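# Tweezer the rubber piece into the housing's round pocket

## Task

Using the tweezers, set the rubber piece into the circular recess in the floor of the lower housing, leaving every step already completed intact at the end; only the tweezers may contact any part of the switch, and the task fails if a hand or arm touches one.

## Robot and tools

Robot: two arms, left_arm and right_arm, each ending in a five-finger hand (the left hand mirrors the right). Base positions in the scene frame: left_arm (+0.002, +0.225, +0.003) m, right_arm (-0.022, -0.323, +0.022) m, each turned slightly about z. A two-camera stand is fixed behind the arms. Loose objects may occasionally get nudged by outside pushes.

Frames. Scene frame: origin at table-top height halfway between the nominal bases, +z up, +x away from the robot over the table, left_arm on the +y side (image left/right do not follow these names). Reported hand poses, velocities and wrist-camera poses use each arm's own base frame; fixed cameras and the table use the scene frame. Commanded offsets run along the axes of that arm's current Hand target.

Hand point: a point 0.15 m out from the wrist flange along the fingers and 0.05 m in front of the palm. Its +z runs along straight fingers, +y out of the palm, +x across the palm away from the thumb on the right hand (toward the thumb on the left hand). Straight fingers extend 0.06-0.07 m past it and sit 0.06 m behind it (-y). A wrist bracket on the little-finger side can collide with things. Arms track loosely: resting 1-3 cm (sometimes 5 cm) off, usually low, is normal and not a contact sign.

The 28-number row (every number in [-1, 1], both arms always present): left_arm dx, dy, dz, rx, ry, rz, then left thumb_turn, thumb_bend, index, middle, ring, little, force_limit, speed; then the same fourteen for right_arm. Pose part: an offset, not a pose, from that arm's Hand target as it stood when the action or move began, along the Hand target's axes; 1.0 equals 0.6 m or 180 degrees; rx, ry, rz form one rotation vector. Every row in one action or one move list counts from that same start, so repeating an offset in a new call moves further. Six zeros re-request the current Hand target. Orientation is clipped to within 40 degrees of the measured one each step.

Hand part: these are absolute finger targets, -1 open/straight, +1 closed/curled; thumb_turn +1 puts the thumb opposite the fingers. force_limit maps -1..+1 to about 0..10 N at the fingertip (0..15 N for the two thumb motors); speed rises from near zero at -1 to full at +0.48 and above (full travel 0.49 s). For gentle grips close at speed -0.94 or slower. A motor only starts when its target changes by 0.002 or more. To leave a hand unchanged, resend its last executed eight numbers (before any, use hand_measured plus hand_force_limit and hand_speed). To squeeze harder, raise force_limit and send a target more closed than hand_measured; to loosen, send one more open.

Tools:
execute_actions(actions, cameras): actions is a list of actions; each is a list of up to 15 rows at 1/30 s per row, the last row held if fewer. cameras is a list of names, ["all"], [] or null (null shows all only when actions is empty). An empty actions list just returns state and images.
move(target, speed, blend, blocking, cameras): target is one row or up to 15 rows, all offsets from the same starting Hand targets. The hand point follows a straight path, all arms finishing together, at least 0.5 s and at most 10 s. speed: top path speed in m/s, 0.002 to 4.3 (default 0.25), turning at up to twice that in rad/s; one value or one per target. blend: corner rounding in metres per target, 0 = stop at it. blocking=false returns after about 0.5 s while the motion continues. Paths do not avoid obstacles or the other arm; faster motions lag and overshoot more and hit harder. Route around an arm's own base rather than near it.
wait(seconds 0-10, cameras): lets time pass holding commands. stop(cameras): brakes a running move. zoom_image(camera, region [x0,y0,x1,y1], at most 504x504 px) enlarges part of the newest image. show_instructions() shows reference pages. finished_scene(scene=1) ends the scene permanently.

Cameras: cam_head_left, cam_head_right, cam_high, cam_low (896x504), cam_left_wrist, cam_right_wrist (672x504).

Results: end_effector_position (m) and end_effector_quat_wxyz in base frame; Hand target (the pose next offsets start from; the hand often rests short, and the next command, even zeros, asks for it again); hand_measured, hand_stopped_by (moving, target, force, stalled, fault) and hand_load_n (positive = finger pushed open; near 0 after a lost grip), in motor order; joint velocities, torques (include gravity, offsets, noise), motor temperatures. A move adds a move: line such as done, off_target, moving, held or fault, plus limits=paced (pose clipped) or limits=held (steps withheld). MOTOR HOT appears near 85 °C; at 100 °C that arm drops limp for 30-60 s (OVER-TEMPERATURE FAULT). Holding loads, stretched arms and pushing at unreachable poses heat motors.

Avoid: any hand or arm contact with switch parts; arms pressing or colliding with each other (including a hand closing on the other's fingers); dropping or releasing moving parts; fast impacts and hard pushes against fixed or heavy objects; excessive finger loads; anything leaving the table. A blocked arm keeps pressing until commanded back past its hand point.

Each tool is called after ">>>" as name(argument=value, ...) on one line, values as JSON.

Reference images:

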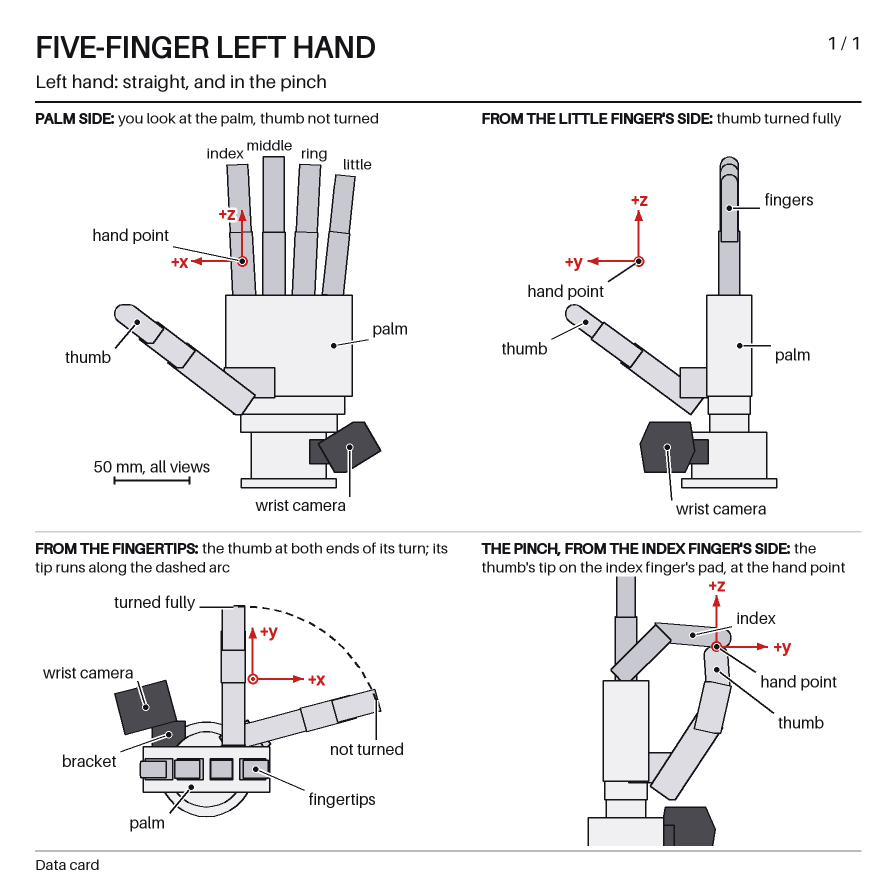

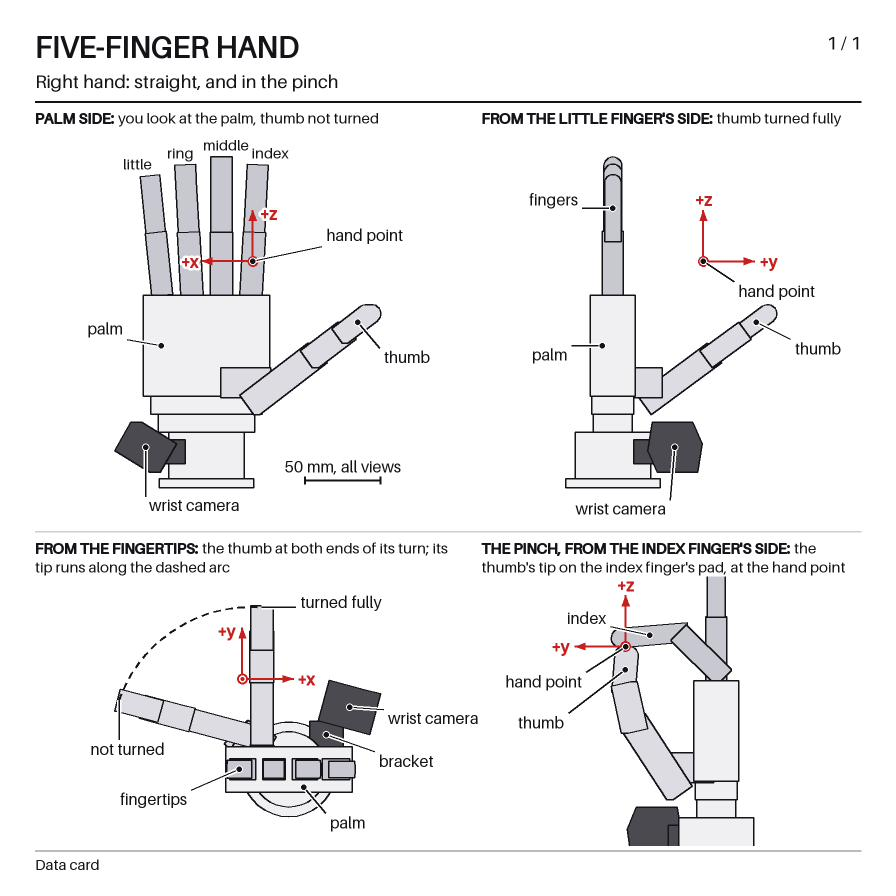

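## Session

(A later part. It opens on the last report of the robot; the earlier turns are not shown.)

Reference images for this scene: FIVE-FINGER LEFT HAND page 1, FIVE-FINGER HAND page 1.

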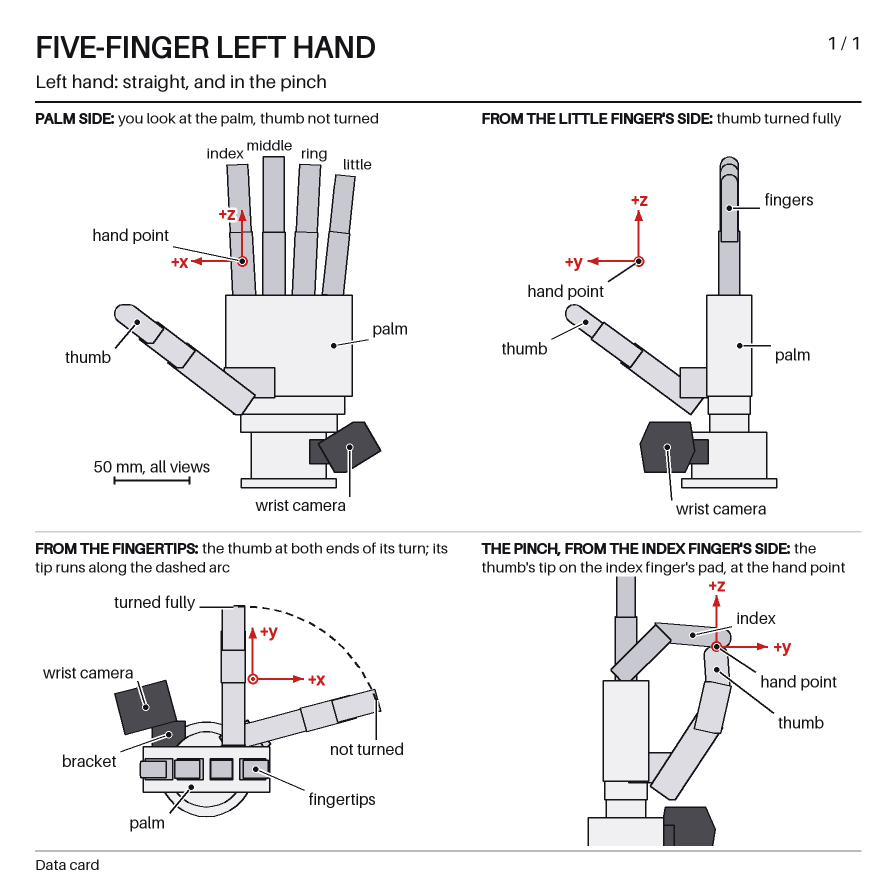

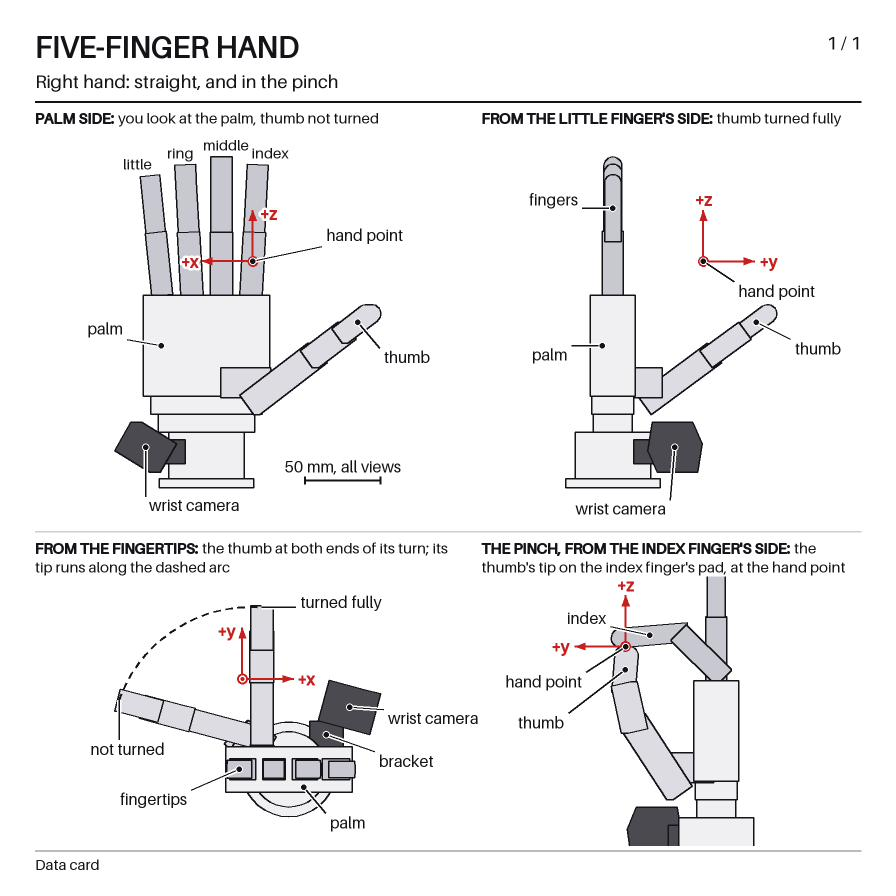

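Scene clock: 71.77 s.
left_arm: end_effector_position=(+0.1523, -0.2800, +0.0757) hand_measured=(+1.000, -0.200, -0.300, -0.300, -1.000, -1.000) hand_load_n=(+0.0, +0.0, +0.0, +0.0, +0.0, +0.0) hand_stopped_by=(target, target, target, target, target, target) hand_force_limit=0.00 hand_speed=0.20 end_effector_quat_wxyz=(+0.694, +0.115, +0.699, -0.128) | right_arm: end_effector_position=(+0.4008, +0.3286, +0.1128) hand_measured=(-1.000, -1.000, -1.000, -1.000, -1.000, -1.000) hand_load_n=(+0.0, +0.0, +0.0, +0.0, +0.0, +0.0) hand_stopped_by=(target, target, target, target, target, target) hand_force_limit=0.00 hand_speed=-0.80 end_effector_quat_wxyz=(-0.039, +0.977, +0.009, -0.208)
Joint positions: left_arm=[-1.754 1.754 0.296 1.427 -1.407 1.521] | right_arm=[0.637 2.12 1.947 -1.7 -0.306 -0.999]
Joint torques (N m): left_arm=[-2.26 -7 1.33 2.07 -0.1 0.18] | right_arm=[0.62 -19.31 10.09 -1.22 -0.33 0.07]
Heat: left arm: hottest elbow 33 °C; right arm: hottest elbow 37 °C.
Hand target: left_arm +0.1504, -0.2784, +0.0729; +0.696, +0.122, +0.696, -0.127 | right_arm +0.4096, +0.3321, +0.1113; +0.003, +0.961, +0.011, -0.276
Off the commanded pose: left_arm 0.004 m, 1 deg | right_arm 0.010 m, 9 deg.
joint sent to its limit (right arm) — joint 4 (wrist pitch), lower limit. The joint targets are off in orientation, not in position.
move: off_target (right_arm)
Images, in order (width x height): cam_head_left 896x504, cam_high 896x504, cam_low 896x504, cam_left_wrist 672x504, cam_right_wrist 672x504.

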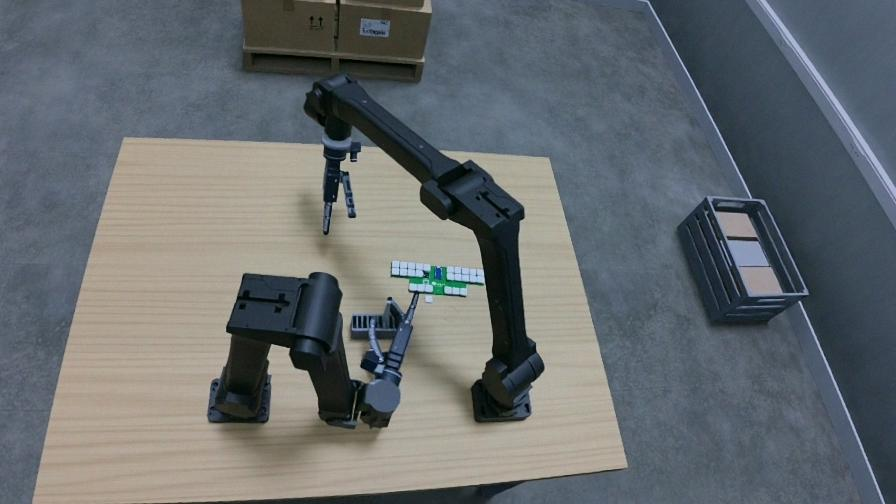

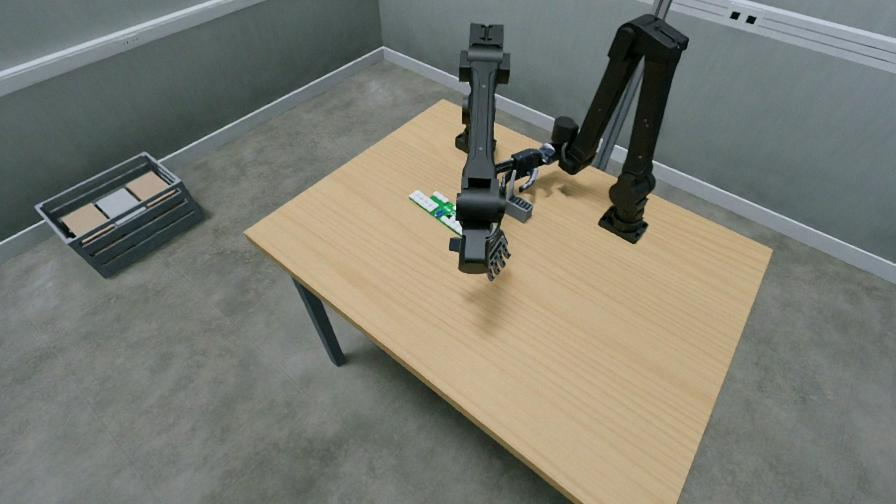

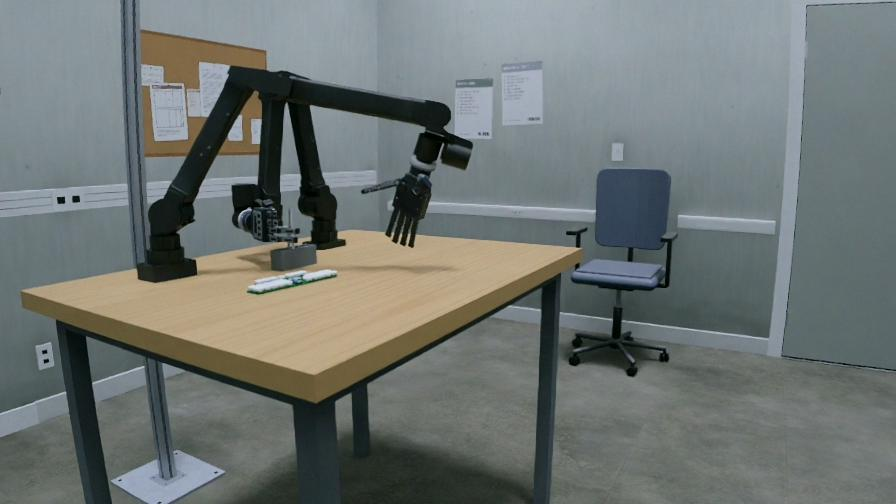

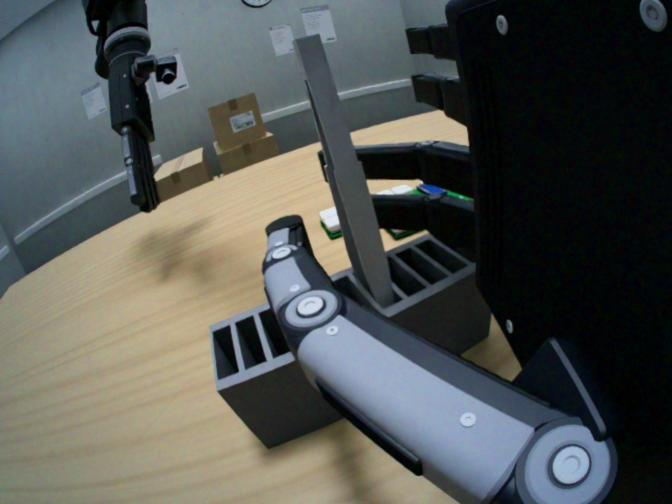

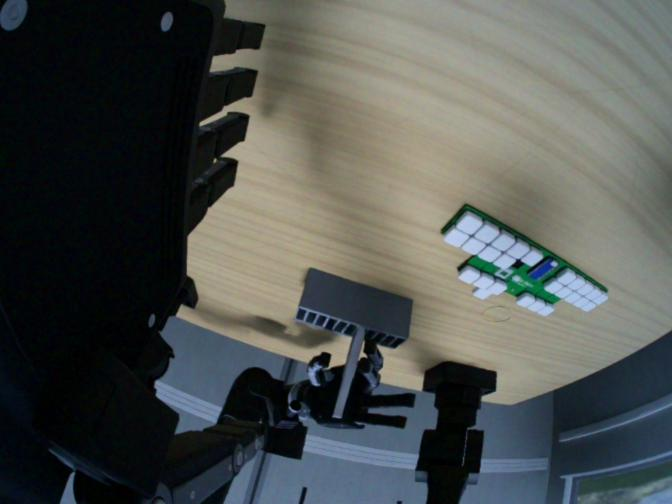

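>>> move(target=[[0,-0.0067,0,0,0,0,1,-0.2,-0.3,-0.3,-1,-1,-0.6,-0.3, 0,0,0,0,0,0,-1,-1,-1,-1,-1,-1,0,-0.8],[0,-0.0067,0,0,0,0,1,0.0,-0.3,-0.3,-1,-1,-0.6,-0.6, 0,0,0,0,0,0,-1,-1,-1,-1,-1,-1,0,-0.8]], speed=0.05, cameras=["cam_head_left","cam_high","cam_low","cam_left_wrist","cam_right_wrist"])

>>> zoom_image(camera="cam_left_wrist", region=[240, 130, 480, 310])

>>> zoom_image(camera="cam_high", region=[480, 150, 560, 230])

>>> zoom_image(camera="cam_right_wrist", region=[250, 300, 430, 504])

>>> zoom_image(camera="cam_head_left", region=[345, 270, 425, 350])

Scene clock: 74.87 s.
left_arm: end_effector_position=(+0.1524, -0.2793, +0.0747) hand_measured=(+1.000, +0.000, -0.300, -0.300, -1.000, -1.000) hand_load_n=(+0.0, +0.0, +0.0, +0.0, +0.0, +0.0) hand_stopped_by=(target, target, target, target, target, target) hand_force_limit=-0.60 hand_speed=-0.60 end_effector_quat_wxyz=(+0.695, +0.119, +0.698, -0.124) | right_arm: end_effector_position=(+0.4008, +0.3286, +0.1128) hand_measured=(-1.000, -1.000, -1.000, -1.000, -1.000, -1.000) hand_load_n=(+0.0, +0.0, +0.0, +0.0, +0.0, +0.0) hand_stopped_by=(target, target, target, target, target, target) hand_force_limit=0.00 hand_speed=-0.80 end_effector_quat_wxyz=(-0.039, +0.977, +0.009, -0.208)
Joint positions: left_arm=[-1.754 1.771 0.296 1.458 -1.408 1.547] | right_arm=[0.637 2.12 1.947 -1.7 -0.306 -0.999]
Joint torques (N m): left_arm=[-2.26 -7.06 2.03 2.18 -0.15 0.13] | right_arm=[0.67 -19.31 10.09 -1.24 -0.33 0.07]
Heat: left arm: hottest waist 32 °C; right arm: hottest elbow 37 °C.
Hand target: left_arm +0.1489, -0.2822, +0.0729; +0.696, +0.122, +0.696, -0.127 | right_arm +0.4096, +0.3321, +0.1113; +0.003, +0.961, +0.011, -0.276
Off the commanded pose: left_arm 0.005 m, 0 deg | right_arm 0.010 m, 9 deg.
joint sent to its limit (right arm) — joint 4 (wrist pitch), lower limit. The joint targets are off in orientation, not in position.
move: off_target (right_arm)
Images, in order (width x height): cam_head_left 896x504, cam_high 896x504, cam_low 896x504, cam_left_wrist 672x504, cam_right_wrist 672x504.

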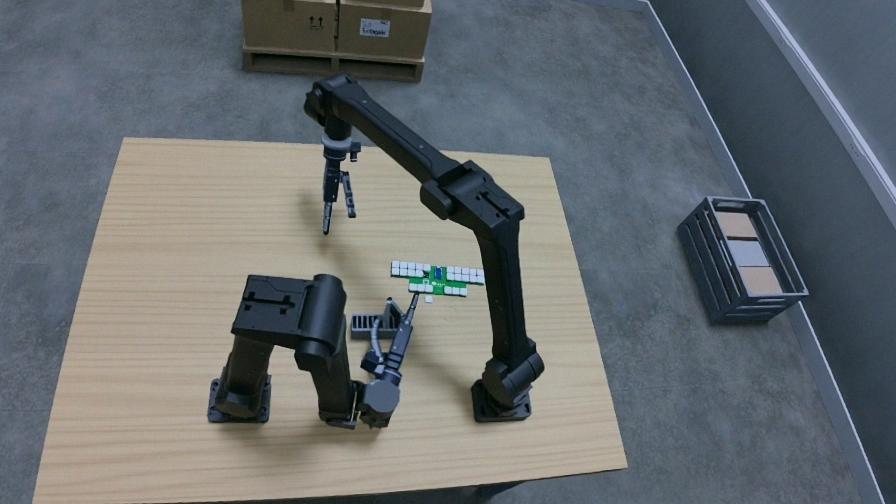

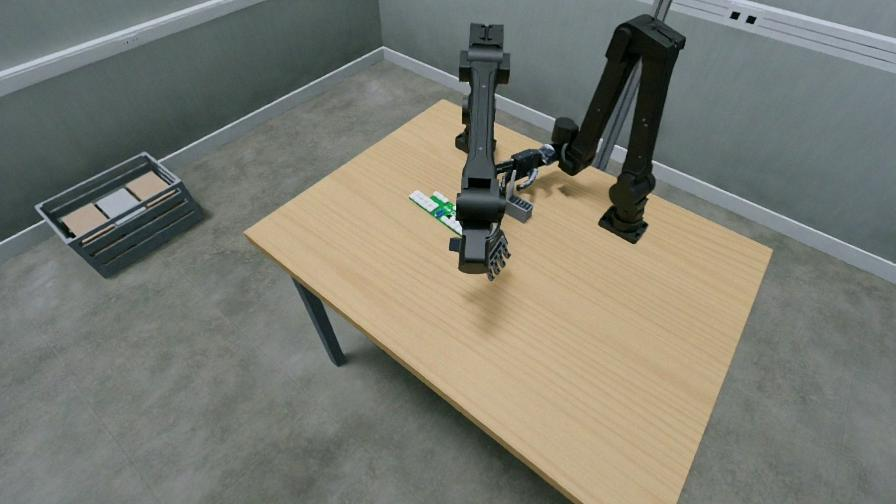

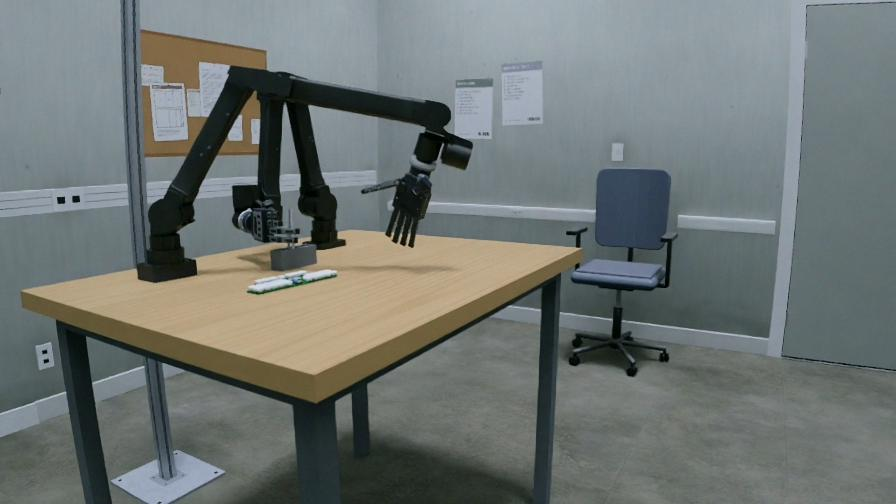

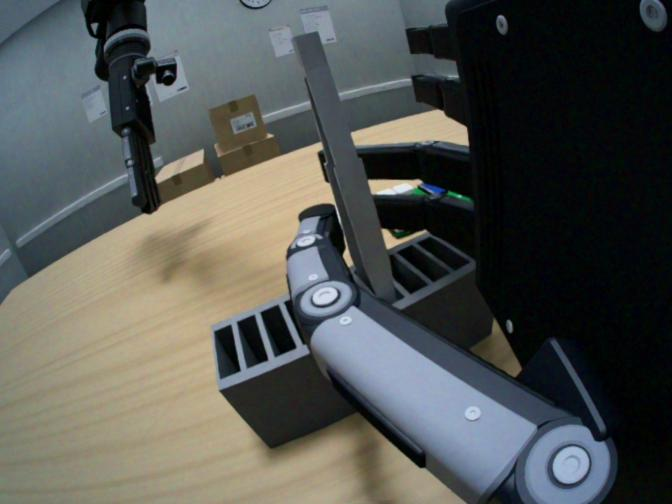

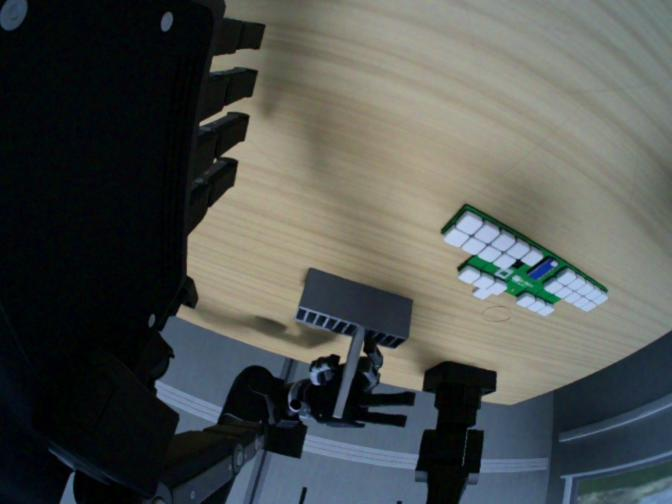

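Scaled by 2.100 from the camera's 672x504 image, which has a finer 960x720 frame.

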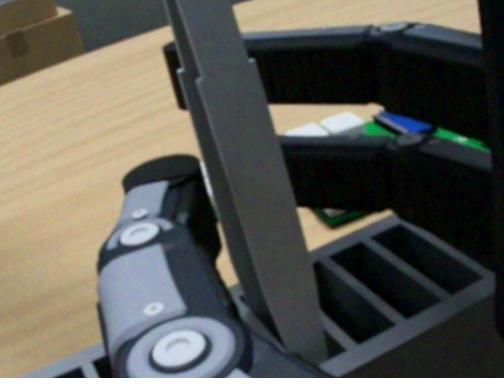

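Scaled by 6.300 from the camera's 896x504 image, which has a finer 1280x720 frame.

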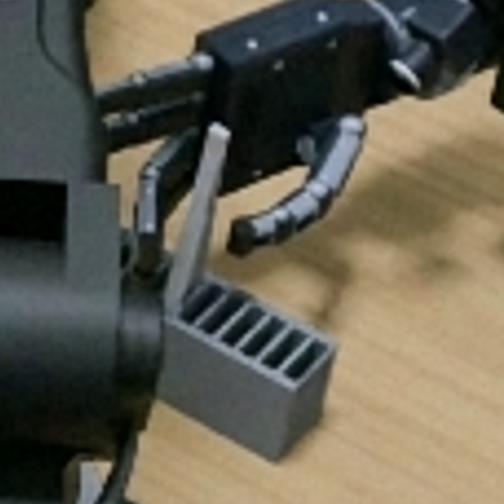

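Scaled by 2.471 from the camera's 672x504 image, which has a finer 960x720 frame.

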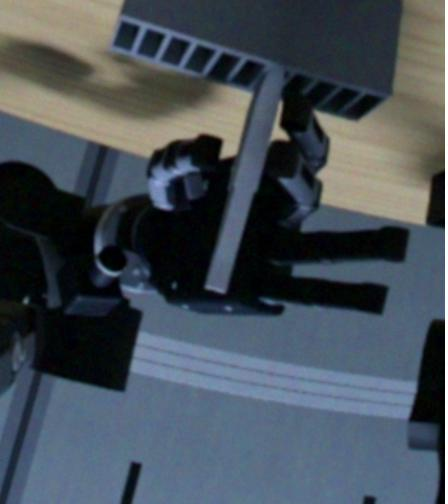

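Scaled by 6.300 from the camera's 896x504 image, which has a finer 1280x720 frame.

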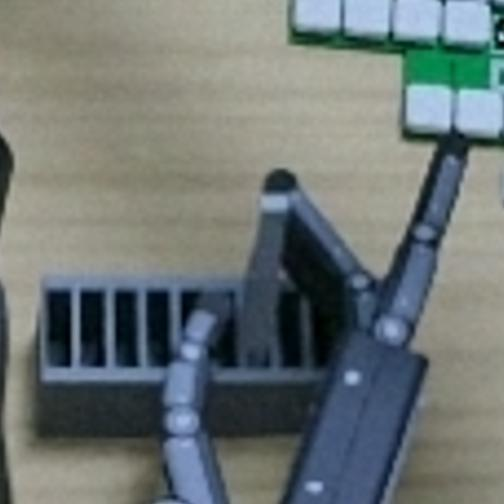

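>>> move(target=[0,-0.002,-0.010,0,0,0,1,0.0,-0.3,-0.3,-1,-1,-0.6,-0.6, 0,0,0,0,0,0,-1,-1,-1,-1,-1,-1,0,-0.8], speed=0.05, cameras=["cam_left_wrist"])

>>> zoom_image(camera="cam_left_wrist", region=[240, 130, 480, 310])

Scene clock: 76.03 s.
left_arm: end_effector_position=(+0.1465, -0.2782, +0.0748) hand_measured=(+1.000, +0.000, -0.300, -0.300, -1.000, -1.000) hand_load_n=(+0.0, +0.0, +0.0, +0.0, +0.0, +0.0) hand_stopped_by=(target, target, target, target, target, target) hand_force_limit=-0.60 hand_speed=-0.60 end_effector_quat_wxyz=(+0.695, +0.120, +0.698, -0.125) | right_arm: end_effector_position=(+0.4008, +0.3286, +0.1128) hand_measured=(-1.000, -1.000, -1.000, -1.000, -1.000, -1.000) hand_load_n=(+0.0, +0.0, +0.0, +0.0, +0.0, +0.0) hand_stopped_by=(target, target, target, target, target, target) hand_force_limit=0.00 hand_speed=-0.80 end_effector_quat_wxyz=(-0.039, +0.977, +0.009, -0.208)
Joint positions: left_arm=[-1.776 1.771 0.296 1.458 -1.429 1.547] | right_arm=[0.637 2.12 1.947 -1.7 -0.306 -0.999]
Joint torques (N m): left_arm=[-2.61 -7 2.1 1.92 -0.19 0.14] | right_arm=[0.62 -19.31 10.09 -1.24 -0.33 0.07]
Heat: left arm: hottest waist 32 °C; right arm: hottest elbow 37 °C.
Hand target: left_arm +0.1429, -0.2812, +0.0729; +0.696, +0.122, +0.696, -0.127 | right_arm +0.4096, +0.3321, +0.1113; +0.003, +0.961, +0.011, -0.276
Off the commanded pose: left_arm 0.005 m, 0 deg | right_arm 0.010 m, 9 deg.
joint sent to its limit (right arm) — joint 4 (wrist pitch), lower limit. The joint targets are off in orientation, not in position.
move: off_target (right_arm)
Images, in order (width x height): cam_left_wrist 672x504.

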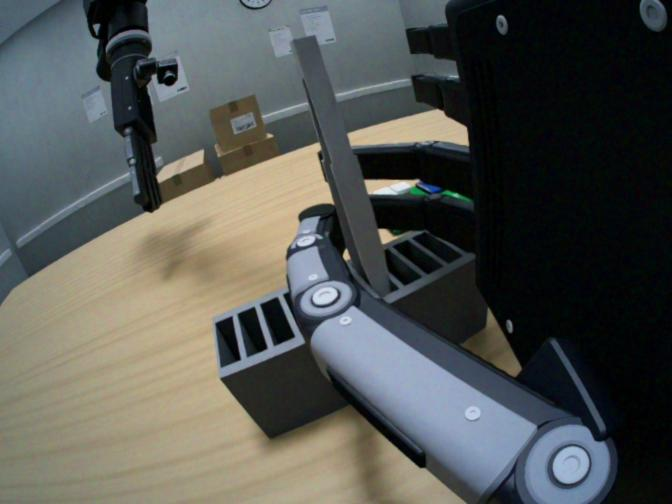

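Scaled by 2.100 from the camera's 672x504 image, which has a finer 960x720 frame.

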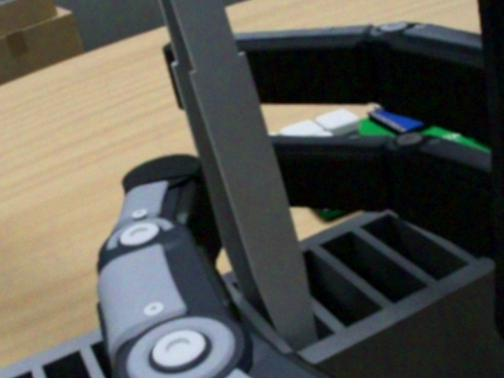

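>>> move(target=[0,-0.0167,0,0,0,0,1,0.0,-0.3,-0.3,-1,-1,-0.6,-0.6, 0,0,0,0,0,0,-1,-1,-1,-1,-1,-1,0,-0.8], speed=0.05, cameras=["cam_left_wrist"])

>>> zoom_image(camera="cam_left_wrist", region=[240, 130, 480, 310])

Scene clock: 77.17 s.
left_arm: end_effector_position=(+0.1437, -0.2841, +0.0750) hand_measured=(+1.000, +0.000, -0.300, -0.300, -1.000, -1.000) hand_load_n=(+0.0, +0.0, +0.0, +0.0, +0.0, +0.0) hand_stopped_by=(target, target, target, target, target, target) hand_force_limit=-0.60 hand_speed=-0.60 end_effector_quat_wxyz=(+0.695, +0.116, +0.698, -0.128) | right_arm: end_effector_position=(+0.4008, +0.3286, +0.1128) hand_measured=(-1.000, -1.000, -1.000, -1.000, -1.000, -1.000) hand_load_n=(+0.0, +0.0, +0.0, +0.0, +0.0, +0.0) hand_stopped_by=(target, target, target, target, target, target) hand_force_limit=0.00 hand_speed=-0.80 end_effector_quat_wxyz=(-0.039, +0.977, +0.009, -0.208)
Joint positions: left_arm=[-1.782 1.776 0.312 1.458 -1.434 1.547] | right_arm=[0.637 2.12 1.947 -1.7 -0.306 -0.999]
Joint torques (N m): left_arm=[-2.26 -7.59 2.96 1.4 -0.15 0.2] | right_arm=[0.62 -19.31 10.09 -1.24 -0.33 0.07]
Heat: left arm: hottest waist 32 °C; right arm: hottest elbow 37 °C.
Hand target: left_arm +0.1394, -0.2906, +0.0730; +0.696, +0.123, +0.696, -0.127 | right_arm +0.4096, +0.3321, +0.1113; +0.003, +0.961, +0.011, -0.276
Off the commanded pose: left_arm 0.008 m, 1 deg | right_arm 0.010 m, 9 deg.
joint sent to its limit (right arm) — joint 4 (wrist pitch), lower limit. The joint targets are off in orientation, not in position.
move: off_target (right_arm)
Images, in order (width x height): cam_left_wrist 672x504.

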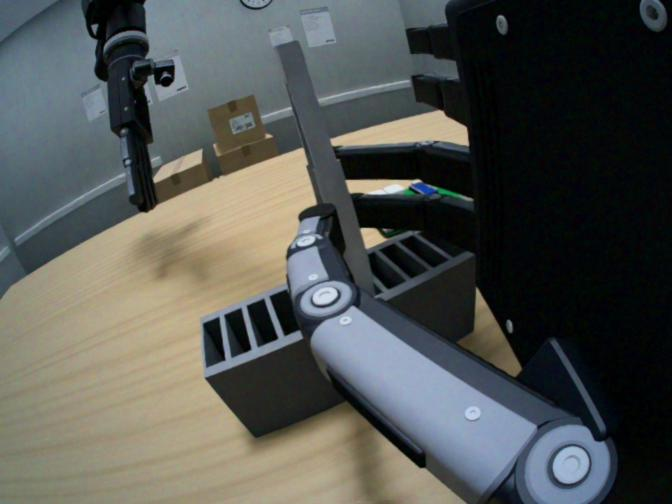

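Scaled by 2.100 from the camera's 672x504 image, which has a finer 960x720 frame.

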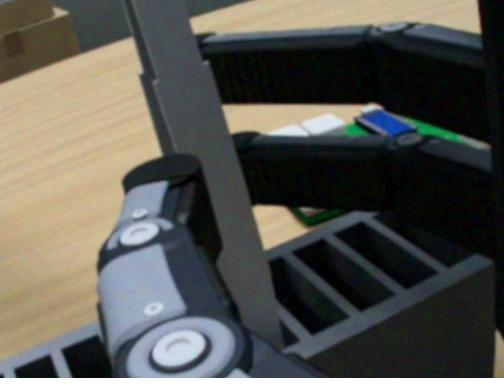

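>>> move(target=[[0,0,0,0,0,0,1,0.12,-0.3,-0.3,-1,-1,-0.7,-0.7, 0,0,0,0,0,0,-1,-1,-1,-1,-1,-1,0,-0.8],[0,0,0,0,0,0,1,0.12,-0.1,-0.1,-1,-1,-0.7,-0.7, 0,0,0,0,0,0,-1,-1,-1,-1,-1,-1,0,-0.8]], speed=0.05, cameras=["all"])

>>> zoom_image(camera="cam_left_wrist", region=[240, 130, 480, 310])

>>> zoom_image(camera="cam_low", region=[250, 200, 330, 280])

>>> zoom_image(camera="cam_right_wrist", region=[250, 300, 430, 504])

>>> zoom_image(camera="cam_high", region=[480, 150, 560, 230])

Scene clock: 78.67 s.
left_arm: end_effector_position=(+0.1437, -0.2841, +0.0750) hand_measured=(+1.000, +0.120, -0.100, -0.100, -1.000, -1.000) hand_load_n=(+0.0, +0.0, +0.5, +0.0, +0.0, +0.0) hand_stopped_by=(target, target, target, target, target, target) hand_force_limit=-0.70 hand_speed=-0.70 end_effector_quat_wxyz=(+0.695, +0.117, +0.698, -0.128) | right_arm: end_effector_position=(+0.4008, +0.3286, +0.1128) hand_measured=(-1.000, -1.000, -1.000, -1.000, -1.000, -1.000) hand_load_n=(+0.0, +0.0, +0.0, +0.0, +0.0, +0.0) hand_stopped_by=(target, target, target, target, target, target) hand_force_limit=0.00 hand_speed=-0.80 end_effector_quat_wxyz=(-0.039, +0.977, +0.009, -0.208)
Joint positions: left_arm=[-1.782 1.776 0.312 1.458 -1.435 1.549] | right_arm=[0.637 2.12 1.947 -1.7 -0.306 -0.999]
Joint torques (N m): left_arm=[-2.26 -7.18 2.97 1.46 -0.15 0.17] | right_arm=[0.62 -19.31 10.09 -1.25 -0.33 0.07]
Heat: left arm: hottest waist 32 °C; right arm: hottest elbow 37 °C.
Hand target: left_arm +0.1395, -0.2906, +0.0730; +0.696, +0.122, +0.696, -0.127 | right_arm +0.4096, +0.3321, +0.1113; +0.003, +0.961, +0.011, -0.276
Off the commanded pose: left_arm 0.008 m, 1 deg | right_arm 0.010 m, 9 deg.
joint sent to its limit (right arm) — joint 4 (wrist pitch), lower limit. The joint targets are off in orientation, not in position.
move: off_target (right_arm)

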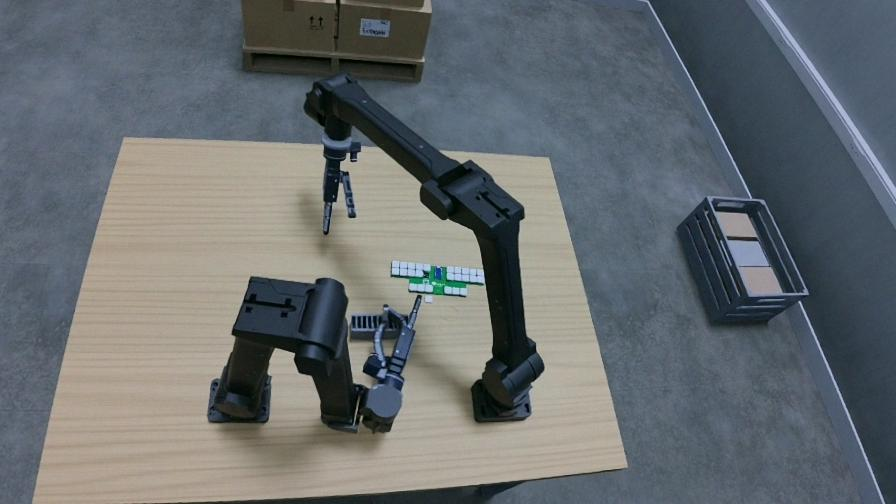

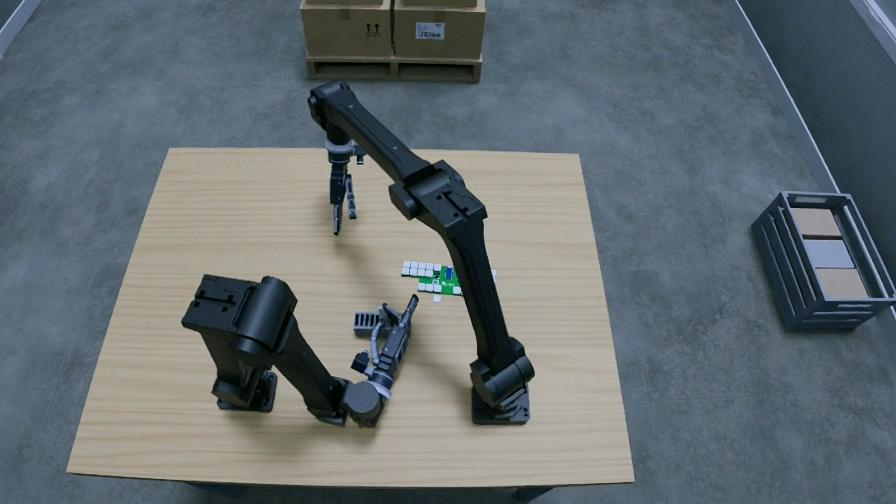

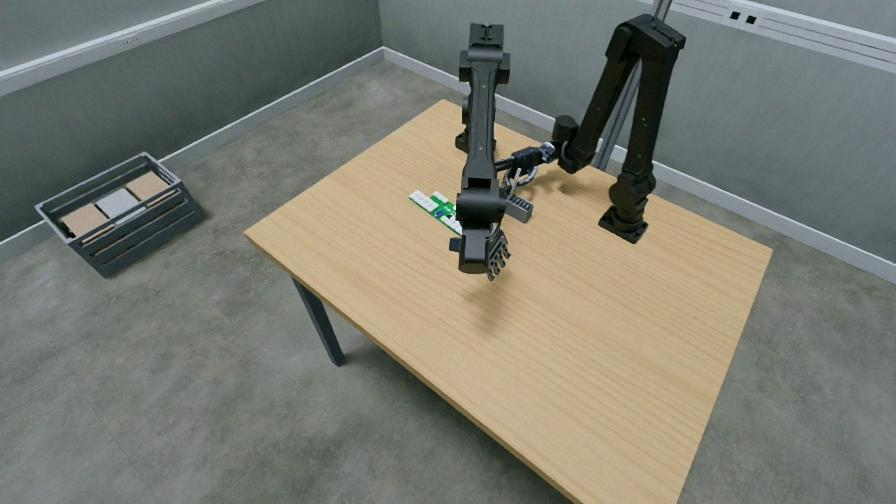

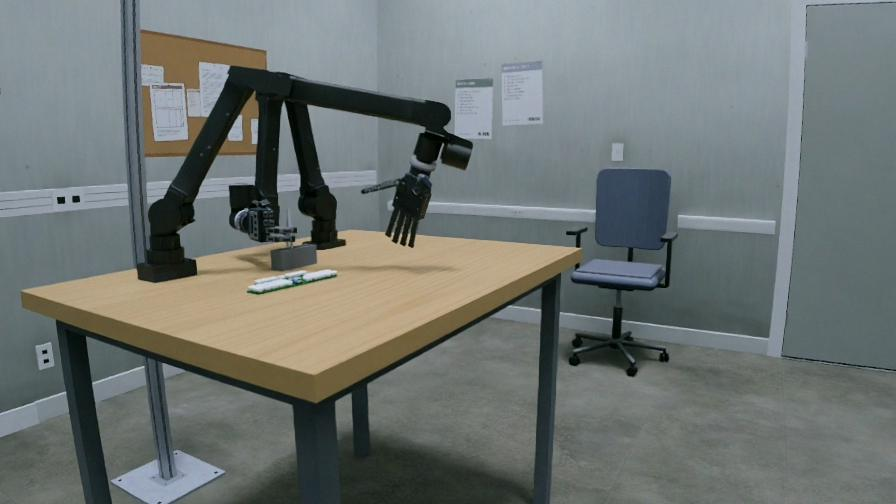

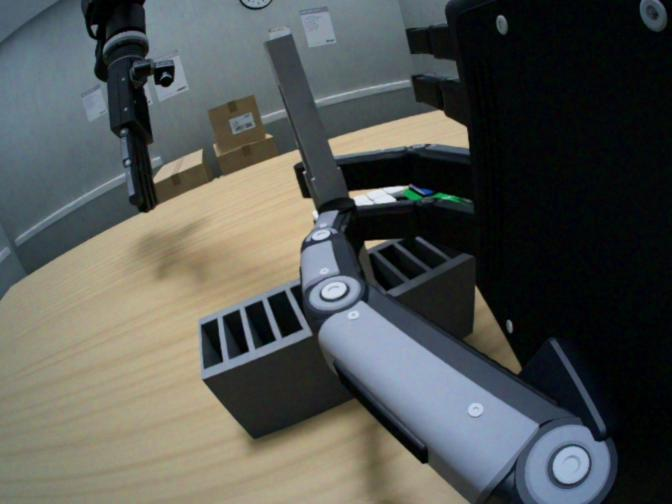

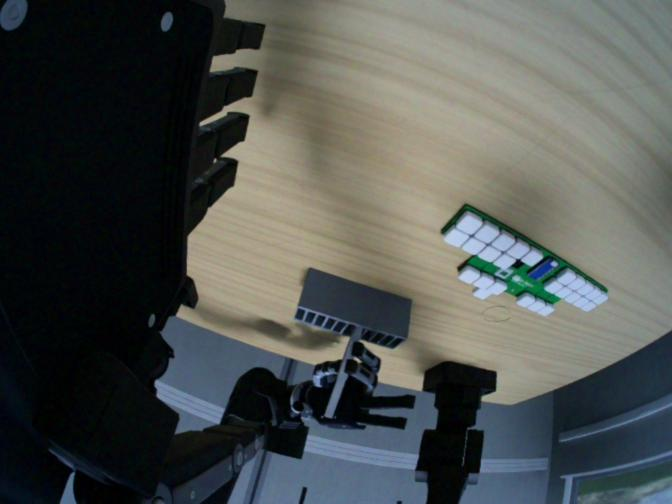

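Scaled by 2.100 from the camera's 672x504 image, which has a finer 960x720 frame.

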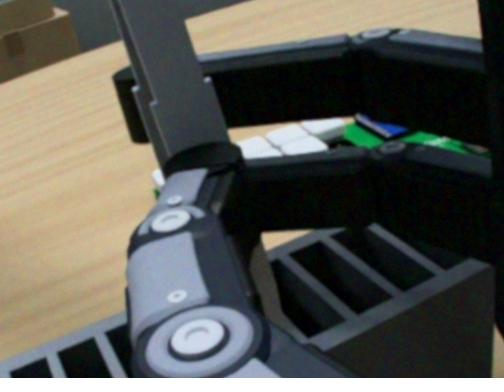

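Scaled by 6.300 from the camera's 896x504 image, which has a finer 1280x720 frame.

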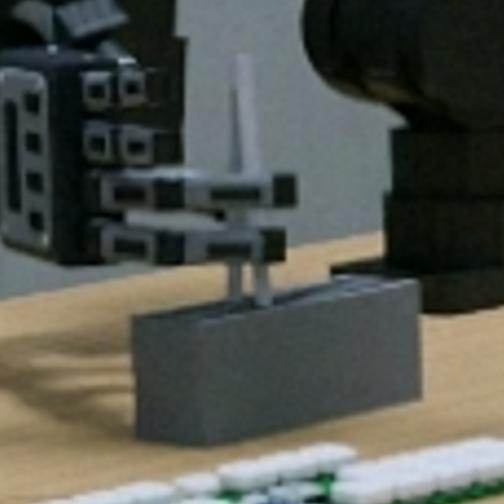

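Scaled by 2.471 from the camera's 672x504 image, which has a finer 960x720 frame.

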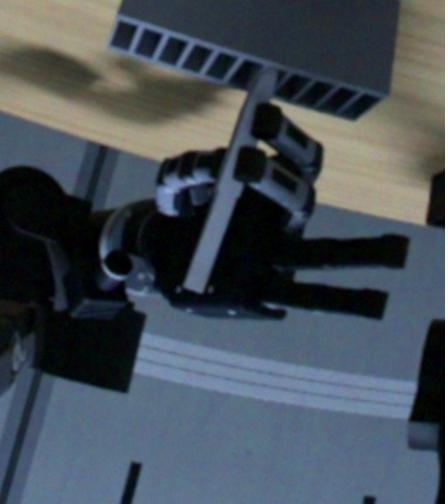

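Scaled by 6.300 from the camera's 896x504 image, which has a finer 1280x720 frame.

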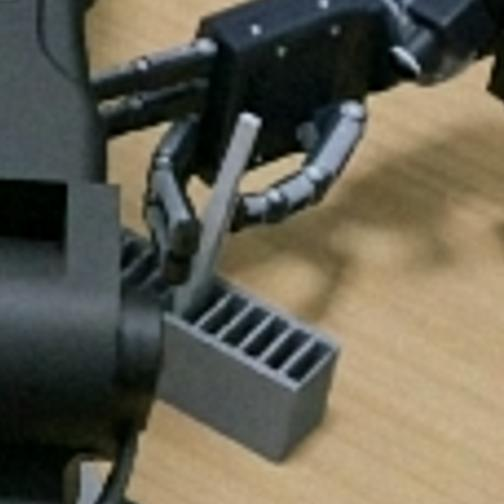

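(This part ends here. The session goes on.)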